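## Task

Find the patch panel mounted beneath the switch whose ports have red covers, take the patch lead out of port 4 and seat it in port 6 until it clicks. No other plug may be drawn out, and easing any other plug outward can fail the job. At the end every plug must be latched in its port with its latch lever raised, each lead must still pass through all the cable-manager rings it runs through, and no lead may have a new sharp bend or an existing bend made noticeably sharper. The robot must not fall or finish leaning, or the job fails.

## Robot and tools

ROBOT. An omnidirectional wheeled base carries a column about 1.7 m high. A carriage rides up and down it (lift_m) and holds two identical six-joint arms, each ending in a two-finger gripper. Arm bases sit roughly 0.57 m + lift_m above the floor; parts of the carriage hang about 0.15 m lower. A hand can reach 0.78 m from its shoulder but only about 0.38 m below its arm base. The hand is about 0.16 m long and 0.1 m wide (0.14 m opened); the wrist camera sticks out 0.11 m to one side of the joint 6 axis. Fingertips narrow to about 5 mm thick in the closing direction and 2 cm across. Parked joints 1-6: 0, 0.05, 0.05, 1.45, 0, 0; parked, the robot measures about 0.85 m wide by 0.65 m long.

CAMERAS. carriage_camera is fixed on the carriage, aimed forward and tilted about 20 degrees down. left_wrist_camera and right_wrist_camera look out beyond the fingertips. Images are 896x504 pixels. Calibration matrices are supplied per camera but are only approximate; wrist-camera poses also inherit joint reading errors.

FRAMES. Base frame: origin on the floor beneath the base centre, x forward, y left, z up, in metres. left_hand and right_hand are reported in it as the point between the finger pads, with quat_wxyz rotating base axes into hand axes: hand z runs along the fingers, hand y is the opening direction; a hand pointing straight up with joints 1, 5, 6 at 0 gives (1, 0, 0, 0). Hand readings tend to be off at long reach, the real hand usually sitting lower. base_odometry is in the odometry frame (the base frame where the scene began), built from wheel turns only, so slipping counts as motion; heading in rad, left positive, -3.142 to 3.142.

move. Optional keys: base, joints, speeds, min_time_s, cameras. An empty call just reports state and images.
- base: exactly one of translate_m (forward +, -2 to 2 m), strafe_m (left +, -2 to 2 m), rotate_rad (counter-clockwise +, -6.3 to 6.3). These are offsets from where the base last reported itself, not poses.
- joints: one flat object keyed by joint name, covering both arms and the lift; values are absolute targets. lift_m 0 to 1 m. Per arm (left_ and right_ prefixes, same ranges): joint1_rad -2.617 to 3.054 (yaw about vertical, 0 ahead, + left); joint2_rad 0 to 3.141 (shoulder: 0 upper arm back and level, 1.57 vertical, 3.14 forward level); joint3_rad 0 to 3.141 (elbow, 0 folded, 3.14 straight); joint4_rad -1.57 to 1.57 (wrist pitch, + lifts fingertips); joint5_rad -1.57 to 1.57 (wrist yaw, + swings fingertips to the RIGHT); joint6_rad -2.094 to 2.094 (roll about the finger axis, + clockwise viewed from the forearm); gripper_m 0 to 0.093 (pad gap in m). Joints not named keep chasing earlier targets.
- speeds: caps for this action: translate_m and strafe_m 0.02-0.5 m/s, rotate_rad 0.05-1.57 rad/s, lift_m 0.08-0.25 m/s.
- min_time_s: 0.1-8 s, minimum duration for each arm and gripper motion; it makes paths straighter.
- cameras: list from carriage_camera, left_wrist_camera, right_wrist_camera, all; omitted or null means all, [] none.
Unknown keys make a call invalid; out-of-range values get it refused, and then later move/wait/finished_scene calls in the same reply are skipped.

wait: seconds 0 to 10; robot keeps its last commands; returns state and images. zoom_image: camera plus region [x0, y0, x1, y1] in pixels, top-left origin, at most 504x504, from that camera's latest image. finished_scene: scene = current scene number; irreversible, goal must hold unattended.

RESULTS. "move" reads done or the worst status. base_status/joint_status words: done (base: wheels turned the commanded amount, slip possible); off_target (resting short, maybe still pushing); contact_stop and time_out (target dropped, holding); not_followed (arm targets withheld because arms would nearly touch); limit_stop_at_motor_heat. on_its_own lists uncommanded behaviour; "held at" is a target. motor_effort gives percent of max, bracket = peak; errors up to a few points plus half the value. If lift effort keeps dropping while lowering, a hand is resting on something. Joint torques: drive output including arm weight, joints 1-3 wrap at ±28 N m. Gripper reading while gripping can be narrower than the part by up to 0.005 m; closed on nothing it reads 0 to 0.003. Open well above the reading to release. MOTOR HOT appears at 75 °C; at 100 °C an OVER-TEMPERATURE FAULT drops that arm for 30-60 s.

AVOID. Never pull or nudge other plugs outward; keep leads in their rings and free of sharp bends. Arms have no contact stop and keep pressing; the base only senses wheel effort, so a drive can bend an arm. To free a stuck base, drive about 0.2 m back the way it came. Do not let the arms hit or squeeze each other (including fingers). Avoid tipping: high carriage, outstretched or loaded arms, pushing/pulling and abrupt stops all reduce stability; only images reveal a lean; never back under a table edge. Park stretched arms to stop heating. Avoid drops, slams and hard pushes, and keep everything inside the work area.

Each tool is called after "Request:" as name(argument=value, ...), one argument or row to a line, values as JSON.

## Session

I'll start by looking at the current state.

Request:
move(
)

Scene clock: 0.00 s.
Joint torques (N m): no reading
base_odometry: x=+0.000 y=+0.000 heading=+0.000
base_status: not commanded
joint_positions: lift_m=+0.300 left_joint1_rad=-0.020 left_joint2_rad=+0.032 left_joint3_rad=+0.040 left_joint4_rad=+1.455 left_joint5_rad=+0.040 left_joint6_rad=-0.028 left_gripper_m=+0.09396 right_joint1_rad=-0.001 right_joint2_rad=+0.068 right_joint3_rad=+0.059 right_joint4_rad=+1.501 right_joint5_rad=+0.000 right_joint6_rad=+0.040 right_gripper_m=+0.09396
joint_status: not commanded
motor_effort: lift_m=+41 drive_wheels=+2
left_hand: x=+0.2560 y=+0.3072 z=+1.3233 quat_wxyz=(+0.998, +0.020, +0.054, -0.025) (m; base frame)
right_hand: x=+0.2507 y=-0.3146 z=+1.3296 quat_wxyz=(+0.999, +0.001, +0.040, +0.019) (m; base frame)
pictures: carriage_camera, left_wrist_camera, right_wrist_camera

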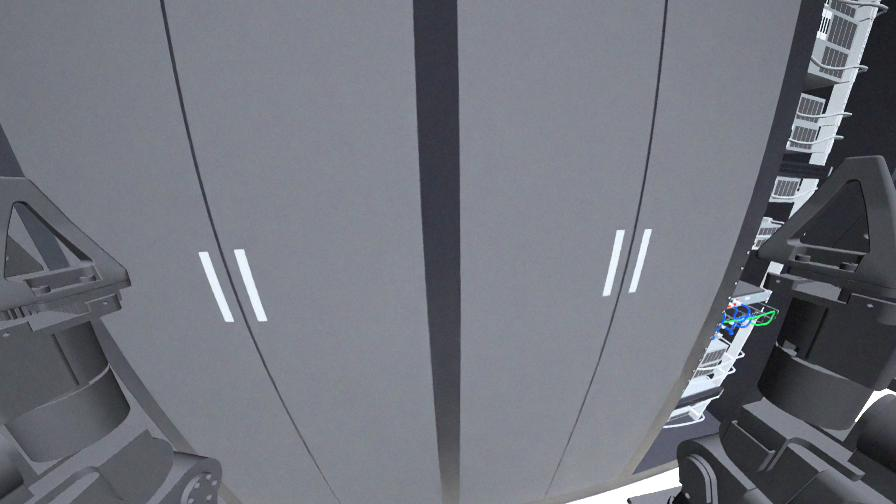

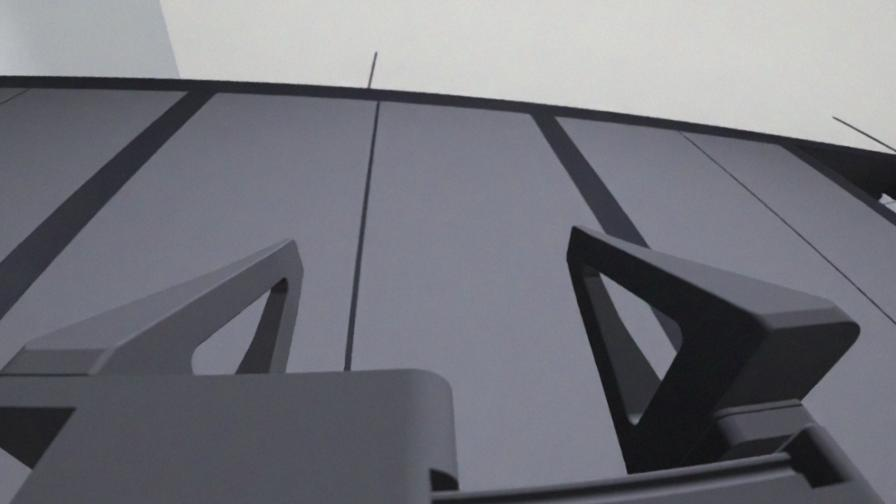

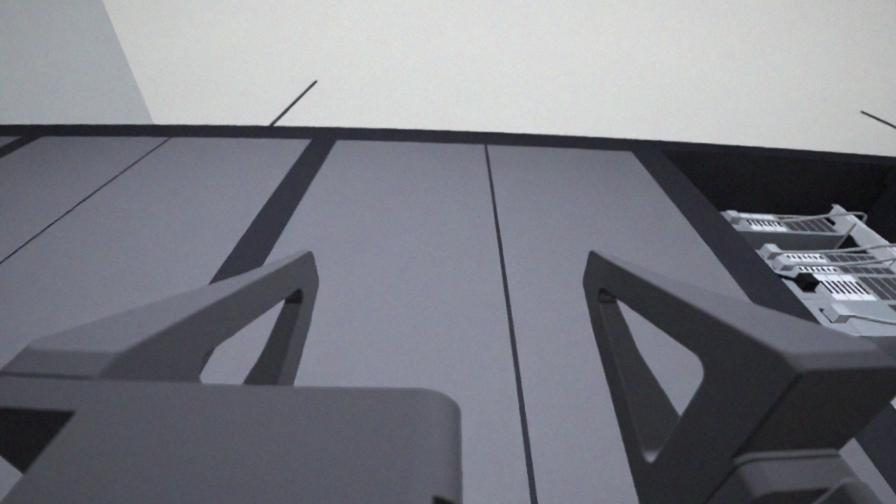

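Request:
zoom_image(
  camera="carriage_camera",
  region=[640, 200, 860, 440],
)

Scaled by 2.100 from the camera's image (finer frame: 1280x720).

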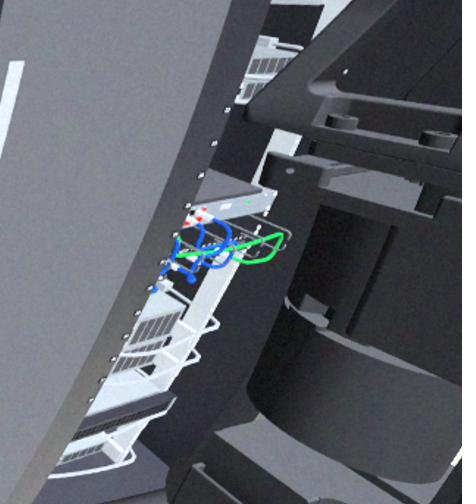

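Request:
move(
  base={"strafe_m": -0.6},
  cameras=["carriage_camera"],
)

Scene clock: 55.43 s.
Joint torques (N m): left_arm=[0.08 3.93 5.82 -0.1 -0.06 -0.16] | right_arm=[-0.16 2.96 5.55 -0.21 -0.02 -0.13]
move: done
base_odometry: x=+0.001 y=-0.600 heading=+0.001
base_status: done
joint_positions: lift_m=+0.300 left_joint1_rad=-0.020 left_joint2_rad=+0.032 left_joint3_rad=+0.040 left_joint4_rad=+1.455 left_joint5_rad=+0.040 left_joint6_rad=-0.028 left_gripper_m=+0.09396 right_joint1_rad=-0.001 right_joint2_rad=+0.068 right_joint3_rad=+0.059 right_joint4_rad=+1.501 right_joint5_rad=+0.000 right_joint6_rad=+0.040 right_gripper_m=+0.09396
joint_status: not commanded
motor_effort: lift_m=+41(41) drive_wheels=-2(13)
left_hand: x=+0.2560 y=+0.3072 z=+1.3233 quat_wxyz=(+0.998, +0.020, +0.054, -0.025)
right_hand: x=+0.2507 y=-0.3146 z=+1.3296 quat_wxyz=(+0.999, +0.001, +0.040, +0.020)

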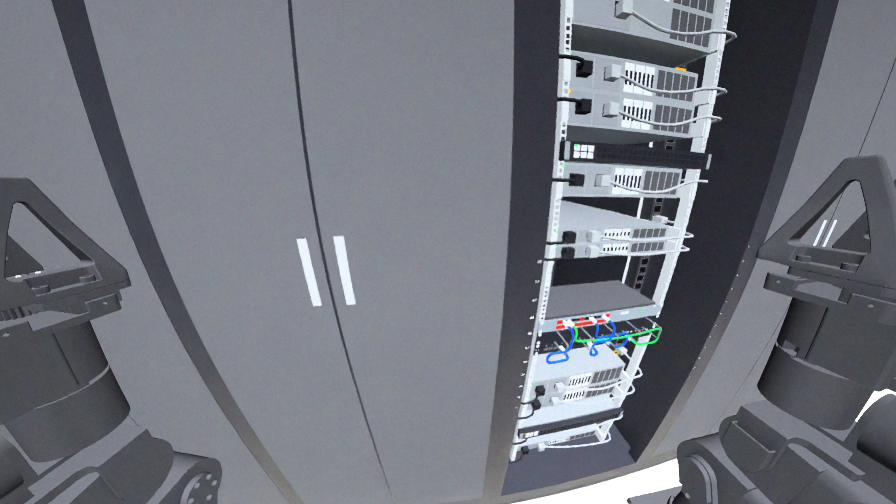

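Request:
zoom_image(
  camera="carriage_camera",
  region=[520, 270, 700, 400],
)

Request:
move(
  base={"strafe_m": -0.38},
  cameras=["carriage_camera"],
)

Scaled by 2.800 from the camera's image (finer frame: 1280x720).

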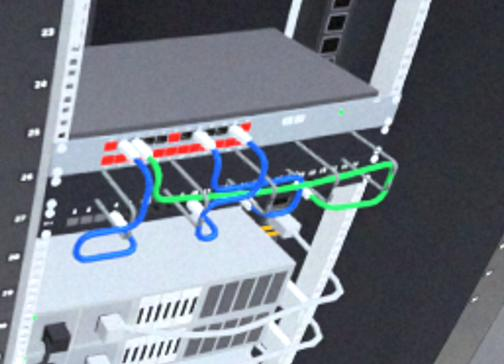

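Scene clock: 60.83 s.
Joint torques (N m): left_arm=[-0.01 3.84 5.82 -0.1 -0.04 -0.15] | right_arm=[-0.24 2.82 5.44 -0.23 -0.01 -0.14]
move: done
base_odometry: x=+0.001 y=-0.980 heading=+0.001
base_status: done
joint_positions: lift_m=+0.300 left_joint1_rad=-0.019 left_joint2_rad=+0.032 left_joint3_rad=+0.040 left_joint4_rad=+1.455 left_joint5_rad=+0.040 left_joint6_rad=-0.028 left_gripper_m=+0.09396 right_joint1_rad=-0.001 right_joint2_rad=+0.068 right_joint3_rad=+0.059 right_joint4_rad=+1.501 right_joint5_rad=+0.000 right_joint6_rad=+0.040 right_gripper_m=+0.09396
joint_status: not commanded
motor_effort: lift_m=+41(41) drive_wheels=-2(12)
left_hand: x=+0.2560 y=+0.3072 z=+1.3233 quat_wxyz=(+0.998, +0.020, +0.054, -0.024)
right_hand: x=+0.2507 y=-0.3147 z=+1.3296 quat_wxyz=(+0.999, +0.001, +0.040, +0.019)

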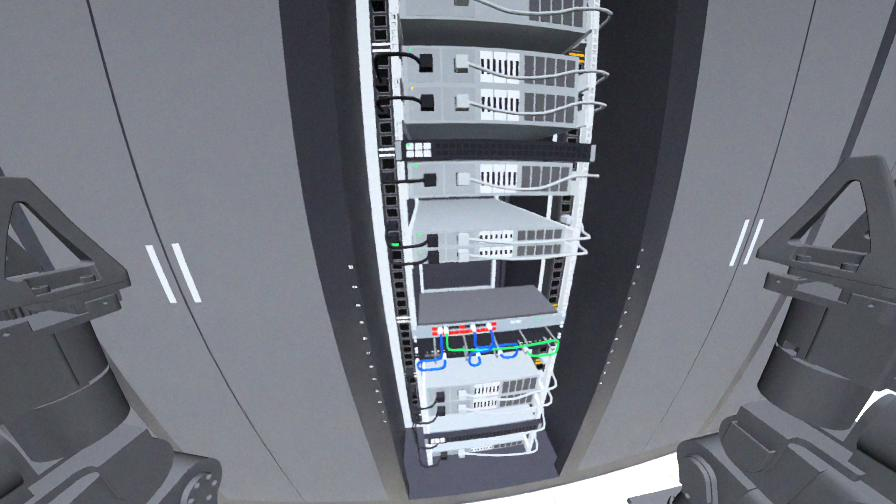

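Request:
zoom_image(
  camera="carriage_camera",
  region=[400, 280, 580, 410],
)

Scaled by 2.800 from the camera's image (finer frame: 1280x720).

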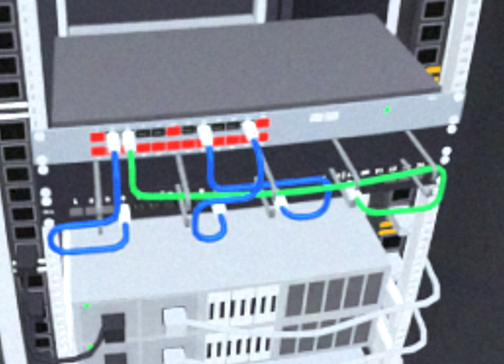

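Request:
move(
  base={"rotate_rad": 0.06},
  joints={"lift_m": 0.05},
  cameras=["carriage_camera"],
)

Scene clock: 113.93 s.
Joint torques (N m): left_arm=[0.01 3.86 5.85 -0.06 -0.04 -0.16] | right_arm=[-0.13 3 5.46 -0.2 0.03 -0.17]
move: done
base_odometry: x=+0.001 y=-0.980 heading=+0.060
base_status: done
joint_positions: lift_m=+0.050 left_joint1_rad=-0.019 left_joint2_rad=+0.032 left_joint3_rad=+0.040 left_joint4_rad=+1.453 left_joint5_rad=+0.040 left_joint6_rad=-0.028 left_gripper_m=+0.09396 right_joint1_rad=-0.001 right_joint2_rad=+0.068 right_joint3_rad=+0.060 right_joint4_rad=+1.501 right_joint5_rad=+0.000 right_joint6_rad=+0.040 right_gripper_m=+0.09396
joint_status: all done
motor_effort: lift_m=+36(37) drive_wheels=-5(9)
left_hand: x=+0.2564 y=+0.3072 z=+1.0737 quat_wxyz=(+0.998, +0.020, +0.055, -0.024)
right_hand: x=+0.2506 y=-0.3147 z=+1.0801 quat_wxyz=(+0.999, +0.001, +0.039, +0.019)
carriage_camera: T_world_to_cam=[[-0.031539, -0.999314, -0.0194245, 0.0233218], [-0.335851, 0.0288998, -0.941472, 1.0554], [0.941387, -0.0231694, -0.336532, 0.212562], [0, 0, 0, 1]] pos_world=[0.155091, -0.00227023, 1.06562]

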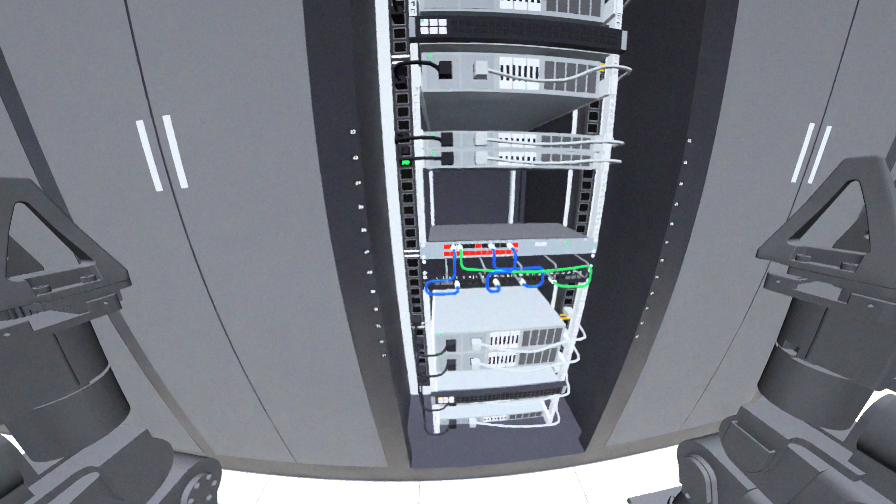

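Request:
zoom_image(
  camera="carriage_camera",
  region=[410, 220, 610, 320],
)

Scaled by 2.520 from the camera's image (finer frame: 1280x720).

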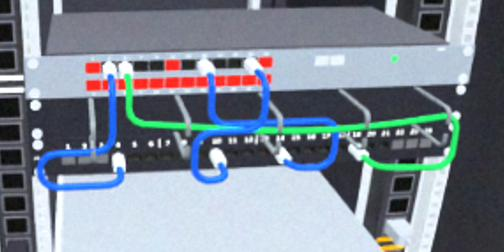

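Request:
move(
  base={"strafe_m": -0.36},
  joints={"left_joint1_rad": 0.0, "left_joint2_rad": 0.5, "left_joint3_rad": 0.5, "left_joint4_rad": 0.0, "left_joint5_rad": 0.0, "left_joint6_rad": 0.0},
  min_time_s=3,
)

Scene clock: 213.27 s.
Joint torques (N m): left_arm=[0.8 1.59 10.04 1.97 -0.13 -0.02] | right_arm=[-0.16 2.8 5.45 -0.23 0 -0.12]
move: done
base_odometry: x=+0.024 y=-1.340 heading=+0.061
base_status: done
joint_positions: lift_m=+0.050 left_joint1_rad=-0.009 left_joint2_rad=+0.492 left_joint3_rad=+0.468 left_joint4_rad=+0.003 left_joint5_rad=+0.009 left_joint6_rad=-0.012 left_gripper_m=+0.09396 right_joint1_rad=-0.001 right_joint2_rad=+0.068 right_joint3_rad=+0.060 right_joint4_rad=+1.502 right_joint5_rad=+0.000 right_joint6_rad=+0.040 right_gripper_m=+0.09396
joint_status: all done
motor_effort: lift_m=+36(36) drive_wheels=-7(21)
left_hand: x=+0.5085 y=+0.3106 z=+0.9329 quat_wxyz=(+0.700, +0.002, +0.714, -0.011)
right_hand: x=+0.2504 y=-0.3147 z=+1.0801 quat_wxyz=(+0.999, +0.001, +0.039, +0.019)
pictures: carriage_camera, left_wrist_camera, right_wrist_camera
carriage_camera: T_world_to_cam=[[-0.031539, -0.999314, -0.0194245, 0.0233218], [-0.335851, 0.0288998, -0.941472, 1.0554], [0.941387, -0.0231694, -0.336532, 0.212562], [0, 0, 0, 1]] pos_world=[0.155091, -0.00227023, 1.06562]
left_wrist_camera: T_world_to_cam=[[-0.0777591, -0.996958, -0.00540502, 0.354441], [-0.604973, 0.0514935, -0.794579, 1.03789], [0.79244, -0.0585159, -0.607136, 0.303872], [0, 0, 0, 1]] pos_world=[0.414653, 0.3177, 1.01109]
right_wrist_camera: T_world_to_cam=[[0.0372679, -0.999047, -0.0227031, -0.302313], [0.784277, 0.0433205, -0.618896, 0.494732], [0.61929, 0.00525941, 0.785145, -0.875122], [0, 0, 0, 1]] pos_world=[0.165214, -0.318854, 0.986422]

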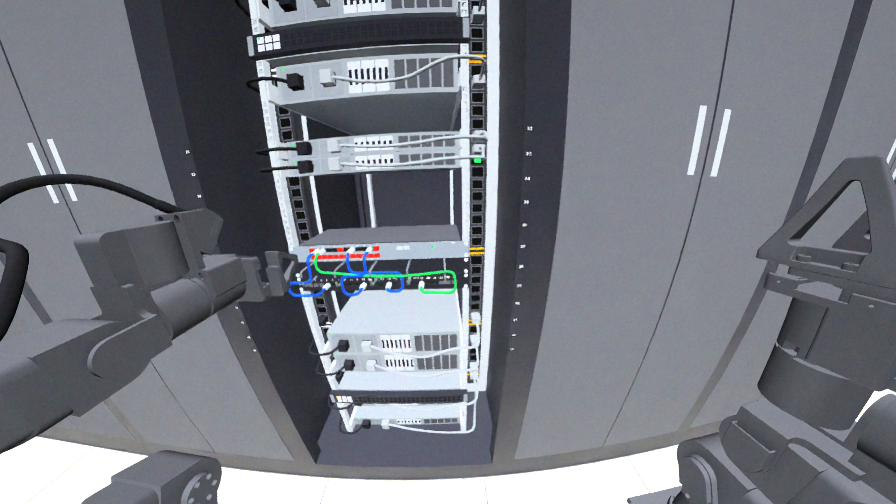

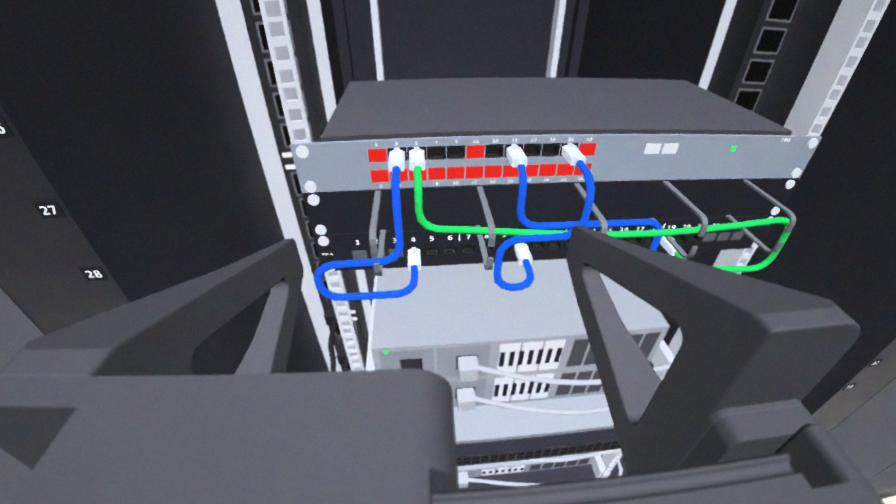

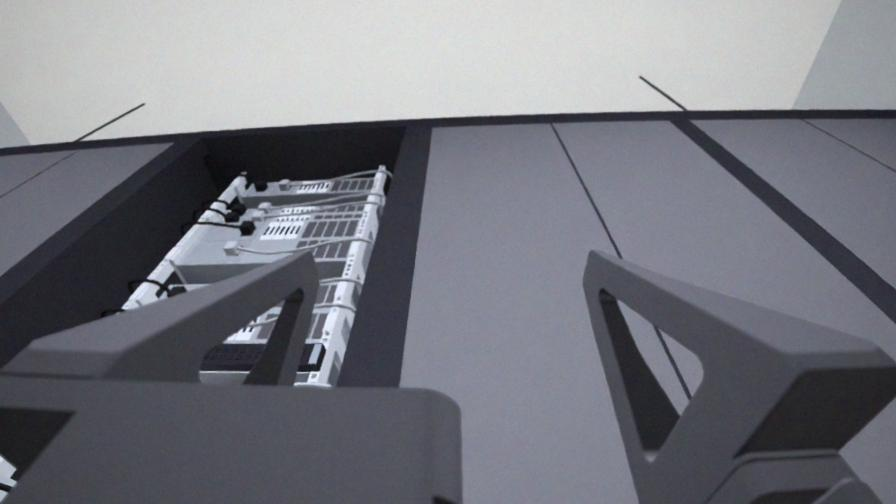

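Request:
zoom_image(
  camera="left_wrist_camera",
  region=[300, 130, 560, 310],
)

Request:
zoom_image(
  camera="left_wrist_camera",
  region=[540, 130, 830, 310],
)

Scaled by 1.938 from the camera's image (finer frame: 1280x720).

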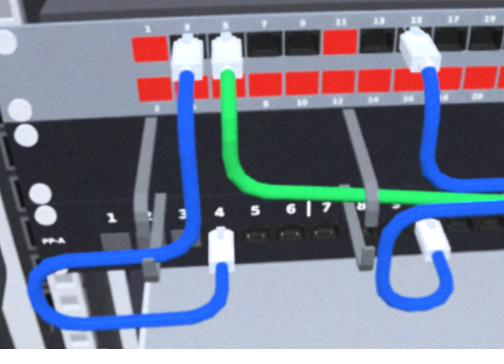

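Scaled by 1.738 from the camera's image (finer frame: 1280x720).

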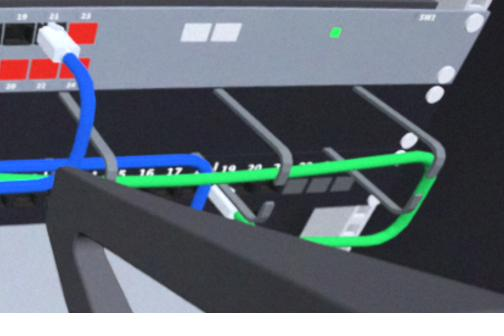

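Request:
move(
  joints={"lift_m": 0.0, "left_joint1_rad": 0.0, "left_joint2_rad": 1.416, "left_joint3_rad": 0.221, "left_joint4_rad": 1.195, "left_joint5_rad": 0.0, "left_joint6_rad": 1.57},
  min_time_s=4,
  cameras=["carriage_camera", "left_wrist_camera"],
)

Scene clock: 318.77 s.
Joint torques (N m): left_arm=[0.83 -2.17 4.82 2.19 -0.12 -0.08] | right_arm=[-0.16 3.04 5.67 -0.25 0.05 -0.09]
move: done
base_odometry: x=+0.024 y=-1.340 heading=+0.061
base_status: not commanded
joint_positions: lift_m=+0.000 left_joint1_rad=-0.009 left_joint2_rad=+1.407 left_joint3_rad=+0.227 left_joint4_rad=+1.175 left_joint5_rad=+0.008 left_joint6_rad=+1.558 left_gripper_m=+0.09396 right_joint1_rad=-0.001 right_joint2_rad=+0.068 right_joint3_rad=+0.059 right_joint4_rad=+1.502 right_joint5_rad=+0.000 right_joint6_rad=+0.040 right_gripper_m=+0.09396
joint_status: all done
motor_effort: lift_m=+36(37) drive_wheels=-6(10)
left_hand: x=+0.6008 y=+0.3099 z=+0.7647 quat_wxyz=(+0.506, +0.502, +0.500, +0.491)
right_hand: x=+0.2505 y=-0.3147 z=+1.0300 quat_wxyz=(+0.999, +0.001, +0.039, +0.019)
carriage_camera: T_world_to_cam=[[-0.031539, -0.999314, -0.0194245, 0.0223506], [-0.335851, 0.0288998, -0.941472, 1.00833], [0.941387, -0.0231694, -0.336532, 0.195735], [0, 0, 0, 1]] pos_world=[0.155091, -0.00227023, 1.01562]
left_wrist_camera: T_world_to_cam=[[-0.0647004, 0.00684397, -0.997881, 0.800089], [-0.575538, 0.816648, 0.0429176, 0.0648717], [0.815211, 0.577096, -0.0488985, -0.508929], [0, 0, 0, 1]] pos_world=[0.503987, 0.235248, 0.770724]

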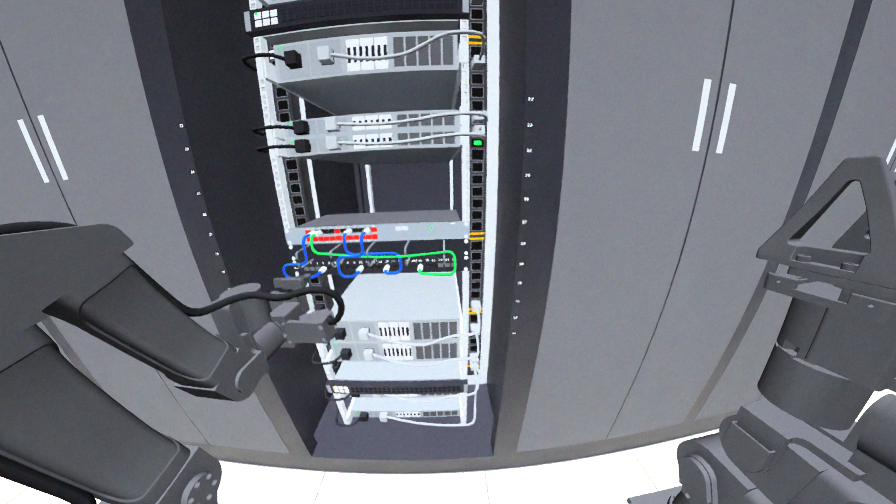

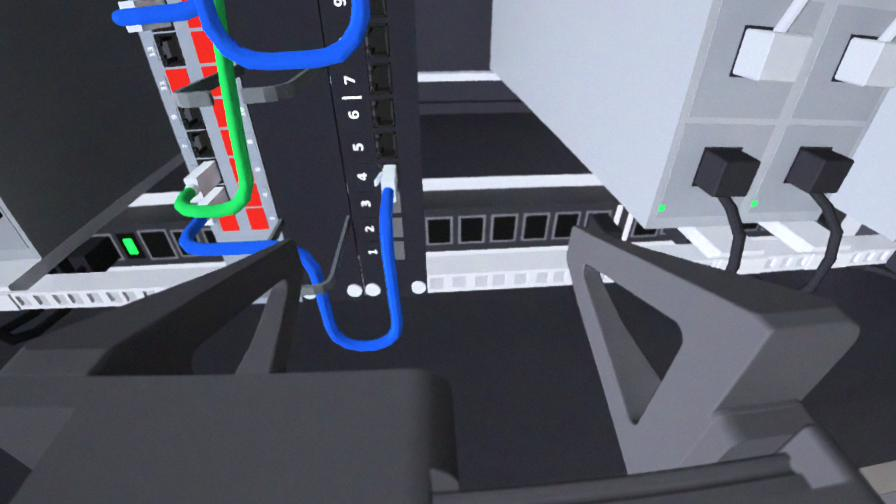

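Request:
zoom_image(
  camera="left_wrist_camera",
  region=[320, 60, 460, 260],
)

Scaled by 2.520 from the camera's image (finer frame: 1280x720).

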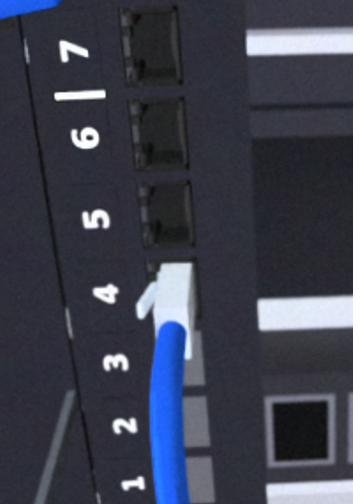

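Request:
zoom_image(
  camera="carriage_camera",
  region=[270, 180, 490, 300],
)

Scaled by 2.291 from the camera's image (finer frame: 1280x720).

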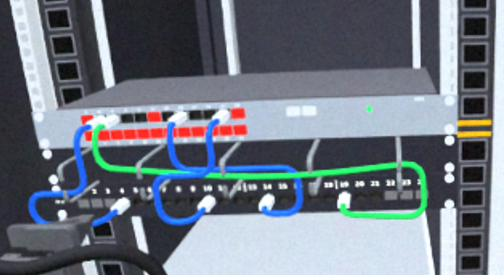

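Request:
move(
  joints={"left_joint1_rad": 0.07, "left_joint5_rad": 0.06, "left_gripper_m": 0.03},
  min_time_s=2,
  cameras=["left_wrist_camera"],
)

Request:
zoom_image(
  camera="left_wrist_camera",
  region=[280, 80, 600, 360],
)

Scene clock: 480.23 s.
Joint torques (N m): left_arm=[0.85 -2.22 4.77 2.15 0.09 -0.12] | right_arm=[-0.28 2.96 5.52 -0.21 0.04 -0.11]
move: done
base_odometry: x=+0.024 y=-1.340 heading=+0.061
base_status: not commanded
joint_positions: lift_m=+0.000 left_joint1_rad=+0.062 left_joint2_rad=+1.407 left_joint3_rad=+0.227 left_joint4_rad=+1.178 left_joint5_rad=+0.051 left_joint6_rad=+1.559 left_gripper_m=+0.03013 right_joint1_rad=-0.001 right_joint2_rad=+0.068 right_joint3_rad=+0.059 right_joint4_rad=+1.502 right_joint5_rad=+0.000 right_joint6_rad=+0.040 right_gripper_m=+0.09396
joint_status: all done
motor_effort: lift_m=+36(36) drive_wheels=-7(9)
left_hand: x=+0.6003 y=+0.3287 z=+0.7653 quat_wxyz=(+0.500, +0.495, +0.506, +0.499)
right_hand: x=+0.2505 y=-0.3147 z=+1.0300 quat_wxyz=(+0.999, +0.001, +0.039, +0.019)
left_wrist_camera: T_world_to_cam=[[-0.0622265, 0.00654322, -0.998041, 0.799233], [-0.597865, 0.800468, 0.042524, 0.0682583], [0.799178, 0.599339, -0.0458984, -0.519336], [0, 0, 0, 1]] pos_world=[0.505585, 0.251391, 0.770928]

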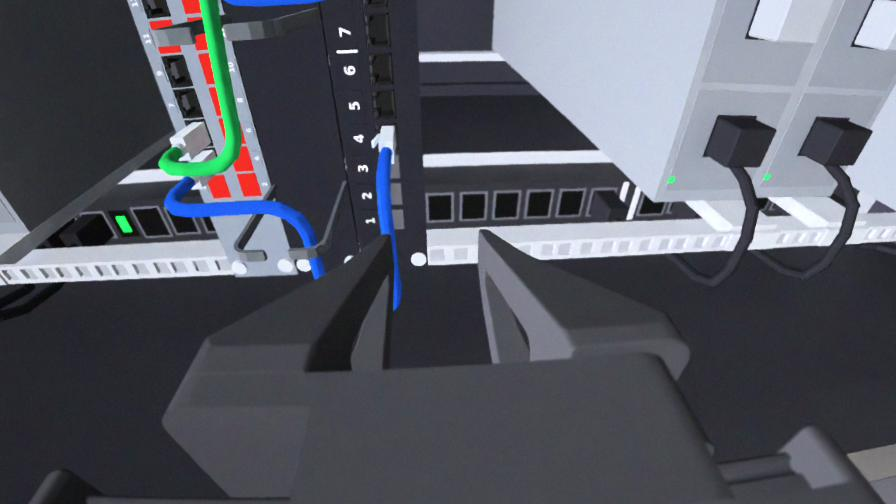

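Scaled by 1.575 from the camera's image (finer frame: 1280x720).

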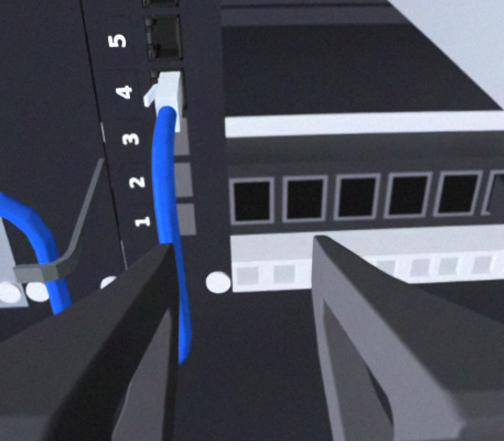

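Request:
move(
  cameras=["carriage_camera"],
)

Request:
zoom_image(
  camera="carriage_camera",
  region=[220, 220, 400, 360],
)

Scene clock: 520.23 s.
Joint torques (N m): left_arm=[0.88 -2.21 4.79 2.13 0.08 -0.11] | right_arm=[-0.27 3 5.6 -0.25 -0.01 -0.13]
base_odometry: x=+0.024 y=-1.340 heading=+0.061
base_status: not commanded
joint_positions: lift_m=+0.000 left_joint1_rad=+0.062 left_joint2_rad=+1.407 left_joint3_rad=+0.227 left_joint4_rad=+1.178 left_joint5_rad=+0.051 left_joint6_rad=+1.559 left_gripper_m=+0.03013 right_joint1_rad=-0.001 right_joint2_rad=+0.068 right_joint3_rad=+0.059 right_joint4_rad=+1.502 right_joint5_rad=+0.000 right_joint6_rad=+0.040 right_gripper_m=+0.09396
joint_status: all done
motor_effort: lift_m=+36(36) drive_wheels=-7(9)
left_hand: x=+0.6003 y=+0.3286 z=+0.7653 quat_wxyz=(+0.500, +0.495, +0.506, +0.499) (m; base frame)
right_hand: x=+0.2505 y=-0.3147 z=+1.0300 quat_wxyz=(+0.999, +0.001, +0.039, +0.019) (m; base frame)
pictures: carriage_camera
camera_calibration:
carriage_camera: T_world_to_cam=[[-0.031539, -0.999314, -0.0194245, 0.0223506], [-0.335851, 0.0288998, -0.941472, 1.00833], [0.941387, -0.0231694, -0.336532, 0.195735], [0, 0, 0, 1]] pos_world=[0.155091, -0.00227023, 1.01562]

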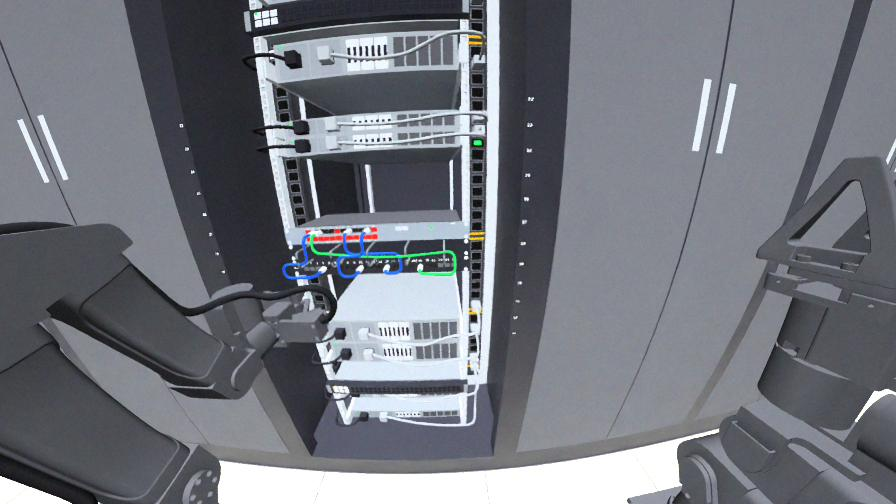

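Scaled by 2.800 from the camera's image (finer frame: 1280x720).

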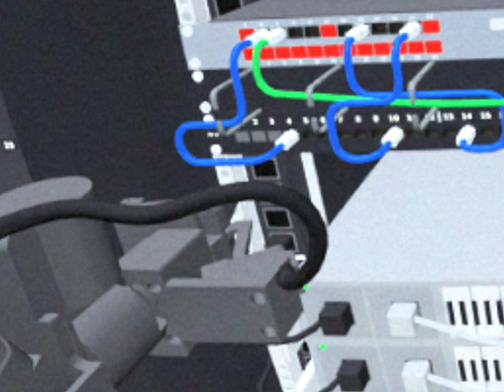

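Request:
zoom_image(
  camera="carriage_camera",
  region=[260, 255, 350, 345],
)

Scaled by 5.600 from the camera's image (finer frame: 1280x720).

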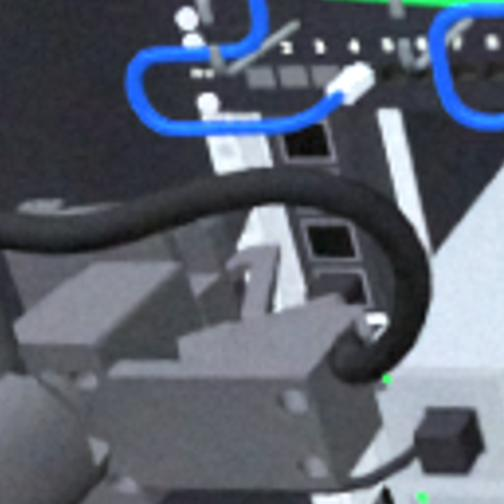

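Request:
move(
  joints={"lift_m": 0.026, "right_joint1_rad": 0.945, "right_joint2_rad": 1.371, "right_joint3_rad": 0.98, "right_joint4_rad": 0.391, "right_joint5_rad": 0.0, "right_joint6_rad": 0.0},
  min_time_s=4,
  cameras=["left_wrist_camera", "right_wrist_camera", "carriage_camera"],
)

Scene clock: 729.23 s.
Joint torques (N m): left_arm=[0.84 -2.56 5.23 2.03 0.09 -0.13] | right_arm=[0.47 -4.52 9.24 2.29 -0.05 -0.25]
move: done
base_odometry: x=+0.024 y=-1.340 heading=+0.061
base_status: not commanded
joint_positions: lift_m=+0.026 left_joint1_rad=+0.062 left_joint2_rad=+1.412 left_joint3_rad=+0.222 left_joint4_rad=+1.189 left_joint5_rad=+0.052 left_joint6_rad=+1.559 left_gripper_m=+0.03013 right_joint1_rad=+0.938 right_joint2_rad=+1.359 right_joint3_rad=+0.953 right_joint4_rad=+0.404 right_joint5_rad=+0.000 right_joint6_rad=+0.009 right_gripper_m=+0.09396
joint_status: all done
motor_effort: lift_m=+43(52) drive_wheels=+9(11)
left_hand: x=+0.5996 y=+0.3284 z=+0.7899 quat_wxyz=(+0.500, +0.495, +0.505, +0.499)
right_hand: x=+0.5005 y=+0.0557 z=+0.9510 quat_wxyz=(+0.629, -0.317, +0.632, +0.322)
pictures: carriage_camera, left_wrist_camera, right_wrist_camera
carriage_camera: T_world_to_cam=[[-0.031539, -0.999314, -0.0194245, 0.022844], [-0.335851, 0.0288998, -0.941472, 1.03224], [0.941387, -0.0231694, -0.336532, 0.204283], [0, 0, 0, 1]] pos_world=[0.155091, -0.00227023, 1.04102]
left_wrist_camera: T_world_to_cam=[[-0.0607235, 0.00711399, -0.998129, 0.822707], [-0.597031, 0.801116, 0.0420316, 0.0666299], [0.799916, 0.598467, -0.0443993, -0.518855], [0, 0, 0, 1]] pos_world=[0.504778, 0.251286, 0.79533]
right_wrist_camera: T_world_to_cam=[[0.794717, -0.606916, -0.00886488, -0.358622], [-0.343772, -0.438015, -0.83064, 0.995345], [0.500246, 0.663171, -0.556739, 0.368407], [0, 0, 0, 1]] pos_world=[0.442881, -0.0259948, 1.0287]

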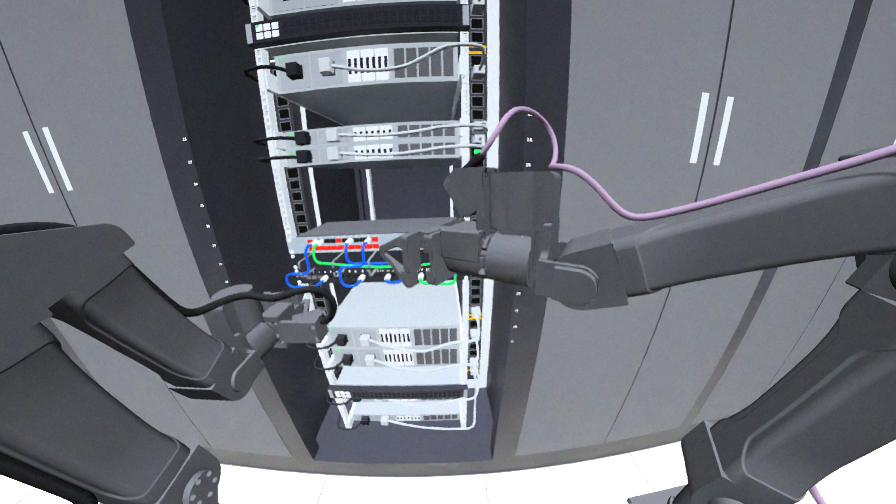

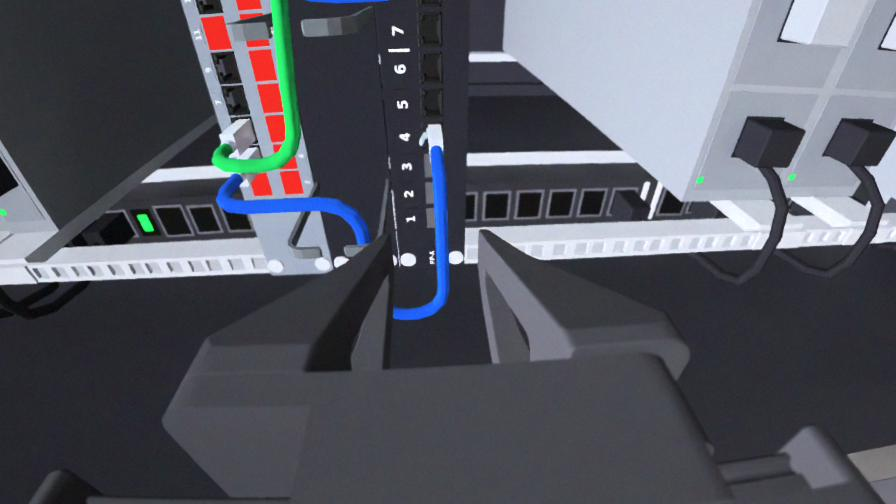

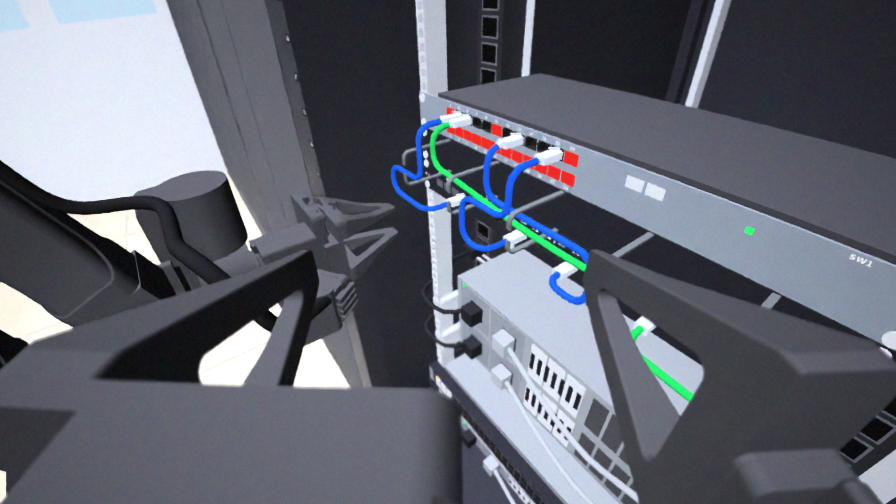

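Request:
zoom_image(
  camera="right_wrist_camera",
  region=[260, 90, 560, 290],
)

Request:
zoom_image(
  camera="left_wrist_camera",
  region=[320, 60, 540, 330],
)

Scaled by 1.680 from the camera's image (finer frame: 1280x720).

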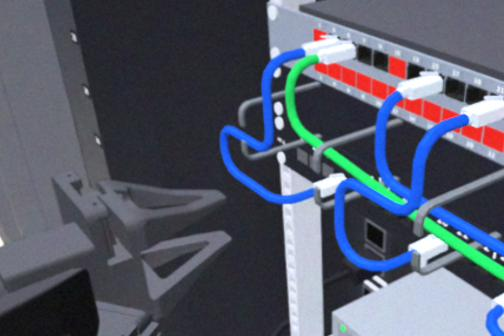

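Scaled by 1.867 from the camera's image (finer frame: 1280x720).

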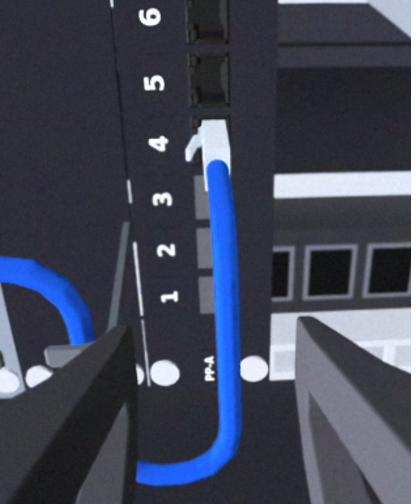

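Request:
move(
  joints={"left_joint1_rad": 0.039, "left_joint2_rad": 1.566, "left_joint3_rad": 0.35, "left_joint4_rad": 1.222, "left_joint5_rad": 0.029, "left_gripper_m": 0.026},
  min_time_s=2,
  cameras=["left_wrist_camera", "right_wrist_camera"],
)

Request:
zoom_image(
  camera="right_wrist_camera",
  region=[300, 120, 520, 280],
)

Request:
zoom_image(
  camera="left_wrist_camera",
  region=[320, 60, 540, 330],
)

Scene clock: 794.73 s.
Joint torques (N m): left_arm=[-0.77 -3.07 7.23 2.15 -0.12 -0.11] | right_arm=[0.57 -4.4 9.29 2.33 0 -0.25]
move: done
base_odometry: x=+0.024 y=-1.340 heading=+0.061
base_status: not commanded
joint_positions: lift_m=+0.026 left_joint1_rad=+0.048 left_joint2_rad=+1.556 left_joint3_rad=+0.327 left_joint4_rad=+1.204 left_joint5_rad=+0.038 left_joint6_rad=+1.559 left_gripper_m=+0.02614 right_joint1_rad=+0.938 right_joint2_rad=+1.359 right_joint3_rad=+0.954 right_joint4_rad=+0.402 right_joint5_rad=+0.000 right_joint6_rad=+0.009 right_gripper_m=+0.09396
joint_status: all done
motor_effort: lift_m=+43(43) drive_wheels=+10(11)
left_hand: x=+0.6293 y=+0.3272 z=+0.7814 quat_wxyz=(+0.494, +0.501, +0.512, +0.493)
right_hand: x=+0.5005 y=+0.0557 z=+0.9506 quat_wxyz=(+0.628, -0.317, +0.633, +0.322)
left_wrist_camera: T_world_to_cam=[[-0.0854565, 0.00590268, -0.996324, 0.830601], [-0.596148, 0.800928, 0.0558777, 0.0744208], [0.798314, 0.598732, -0.0649256, -0.525278], [0, 0, 0, 1]] pos_world=[0.534683, 0.249992, 0.789285]
right_wrist_camera: T_world_to_cam=[[0.794718, -0.606914, -0.00885957, -0.358649], [-0.344708, -0.439265, -0.829592, 0.994566], [0.499599, 0.662346, -0.5583, 0.370052], [0, 0, 0, 1]] pos_world=[0.442982, -0.0258926, 1.02851]

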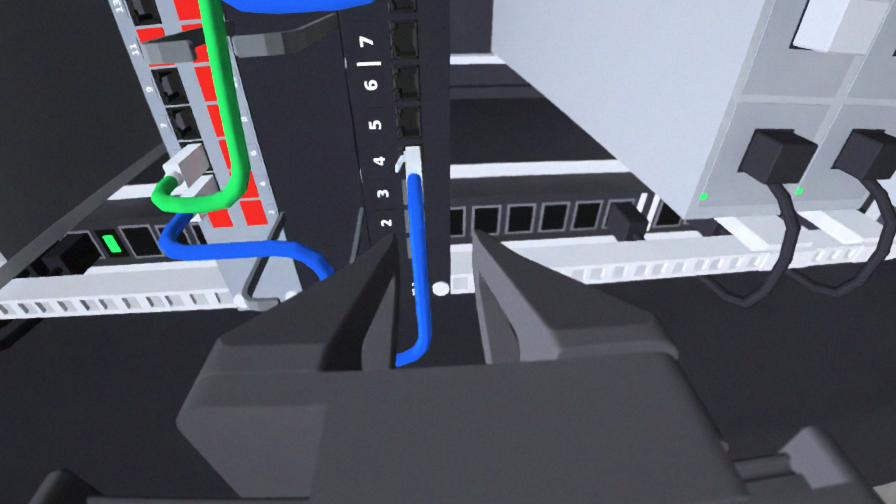

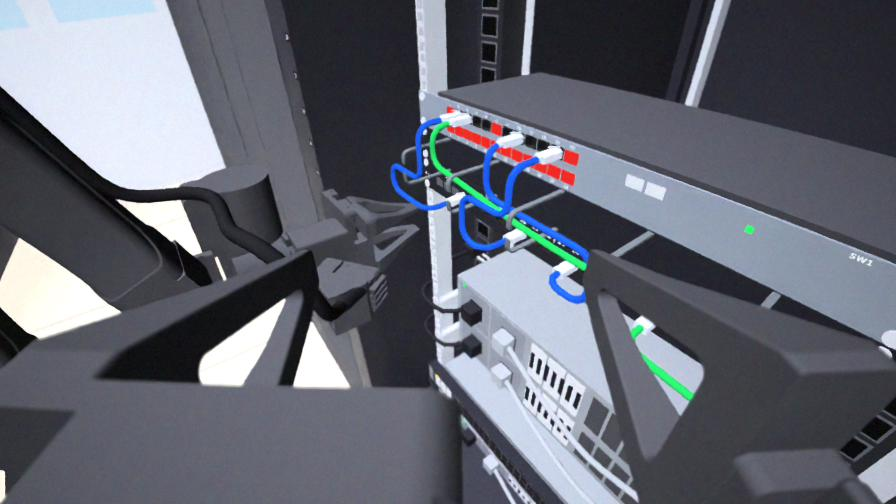

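Scaled by 2.291 from the camera's image (finer frame: 1280x720).

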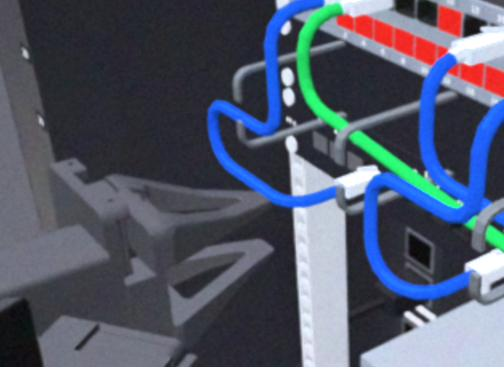

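Scaled by 1.867 from the camera's image (finer frame: 1280x720).

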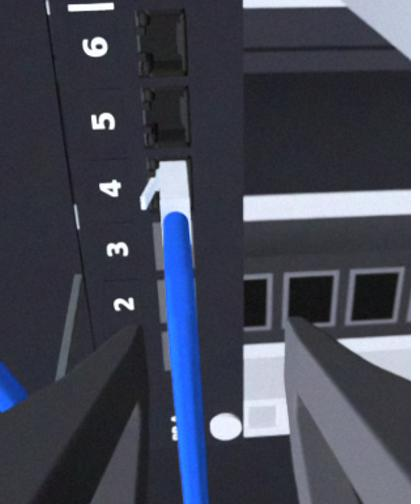

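Request:
zoom_image(
  camera="left_wrist_camera",
  region=[420, 130, 896, 340],
)

Scaled by 1.059 from the camera's image (finer frame: 1280x720).

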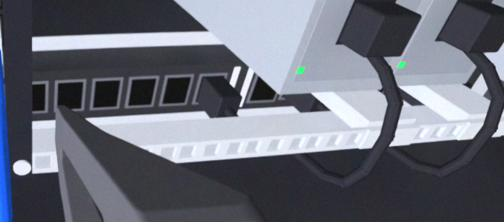

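Request:
move(
  joints={"lift_m": 0.018, "left_joint1_rad": 0.034, "left_joint2_rad": 1.68, "left_joint3_rad": 0.489, "left_joint4_rad": 1.242, "left_joint5_rad": 0.024},
  min_time_s=2,
  cameras=["left_wrist_camera", "right_wrist_camera"],
)

Request:
zoom_image(
  camera="right_wrist_camera",
  region=[340, 130, 520, 260],
)

Request:
zoom_image(
  camera="left_wrist_camera",
  region=[320, 80, 540, 330],
)

Scene clock: 908.07 s.
Joint torques (N m): left_arm=[-0.83 -3.97 7.34 2.16 -0.12 -0.12] | right_arm=[0.43 -4.77 8.69 2.42 0.02 -0.22]
move: done
base_odometry: x=+0.024 y=-1.340 heading=+0.061
base_status: not commanded
joint_positions: lift_m=+0.018 left_joint1_rad=+0.043 left_joint2_rad=+1.670 left_joint3_rad=+0.465 left_joint4_rad=+1.225 left_joint5_rad=+0.033 left_joint6_rad=+1.559 left_gripper_m=+0.02614 right_joint1_rad=+0.938 right_joint2_rad=+1.362 right_joint3_rad=+0.960 right_joint4_rad=+0.394 right_joint5_rad=+0.000 right_joint6_rad=+0.009 right_gripper_m=+0.09396
joint_status: all done
motor_effort: lift_m=+36(37) drive_wheels=+8(10)
left_hand: x=+0.6644 y=+0.3278 z=+0.7873 quat_wxyz=(+0.505, +0.490, +0.500, +0.505)
right_hand: x=+0.5012 y=+0.0566 z=+0.9428 quat_wxyz=(+0.627, -0.318, +0.635, +0.321)
left_wrist_camera: T_world_to_cam=[[-0.0406163, 0.00790955, -0.999144, 0.811241], [-0.598713, 0.800376, 0.0306744, 0.116284], [0.799934, 0.599446, -0.0277728, -0.583827], [0, 0, 0, 1]] pos_world=[0.569593, 0.250485, 0.790765]
right_wrist_camera: T_world_to_cam=[[0.794679, -0.606972, -0.00838742, -0.359165], [-0.346908, -0.442765, -0.82681, 0.987496], [0.498136, 0.659958, -0.562419, 0.369587], [0, 0, 0, 1]] pos_world=[0.443886, -0.0246861, 1.02132]

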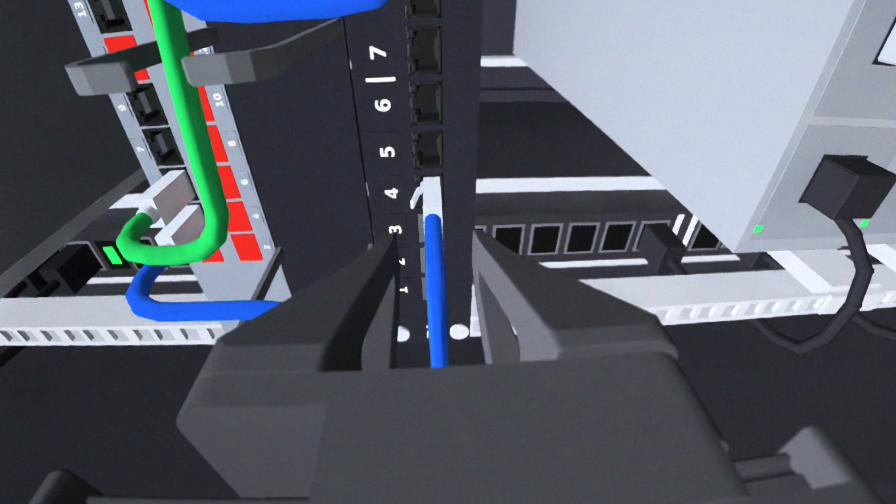

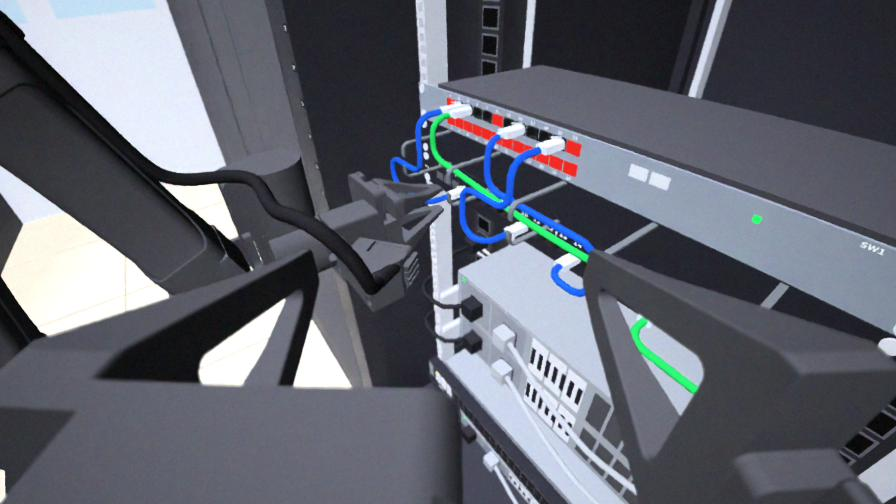

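Scaled by 2.800 from the camera's image (finer frame: 1280x720).

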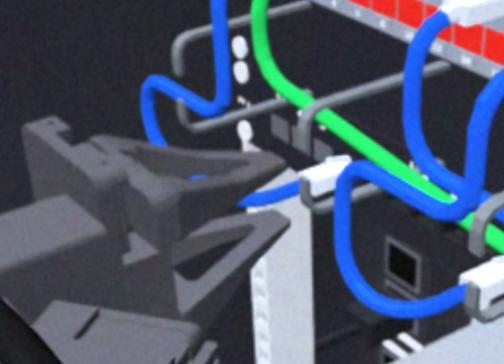

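Scaled by 2.016 from the camera's image (finer frame: 1280x720).

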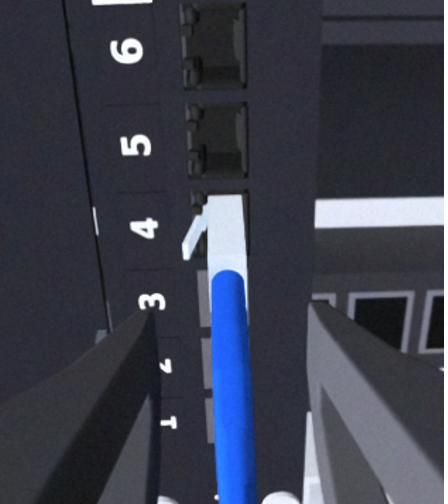

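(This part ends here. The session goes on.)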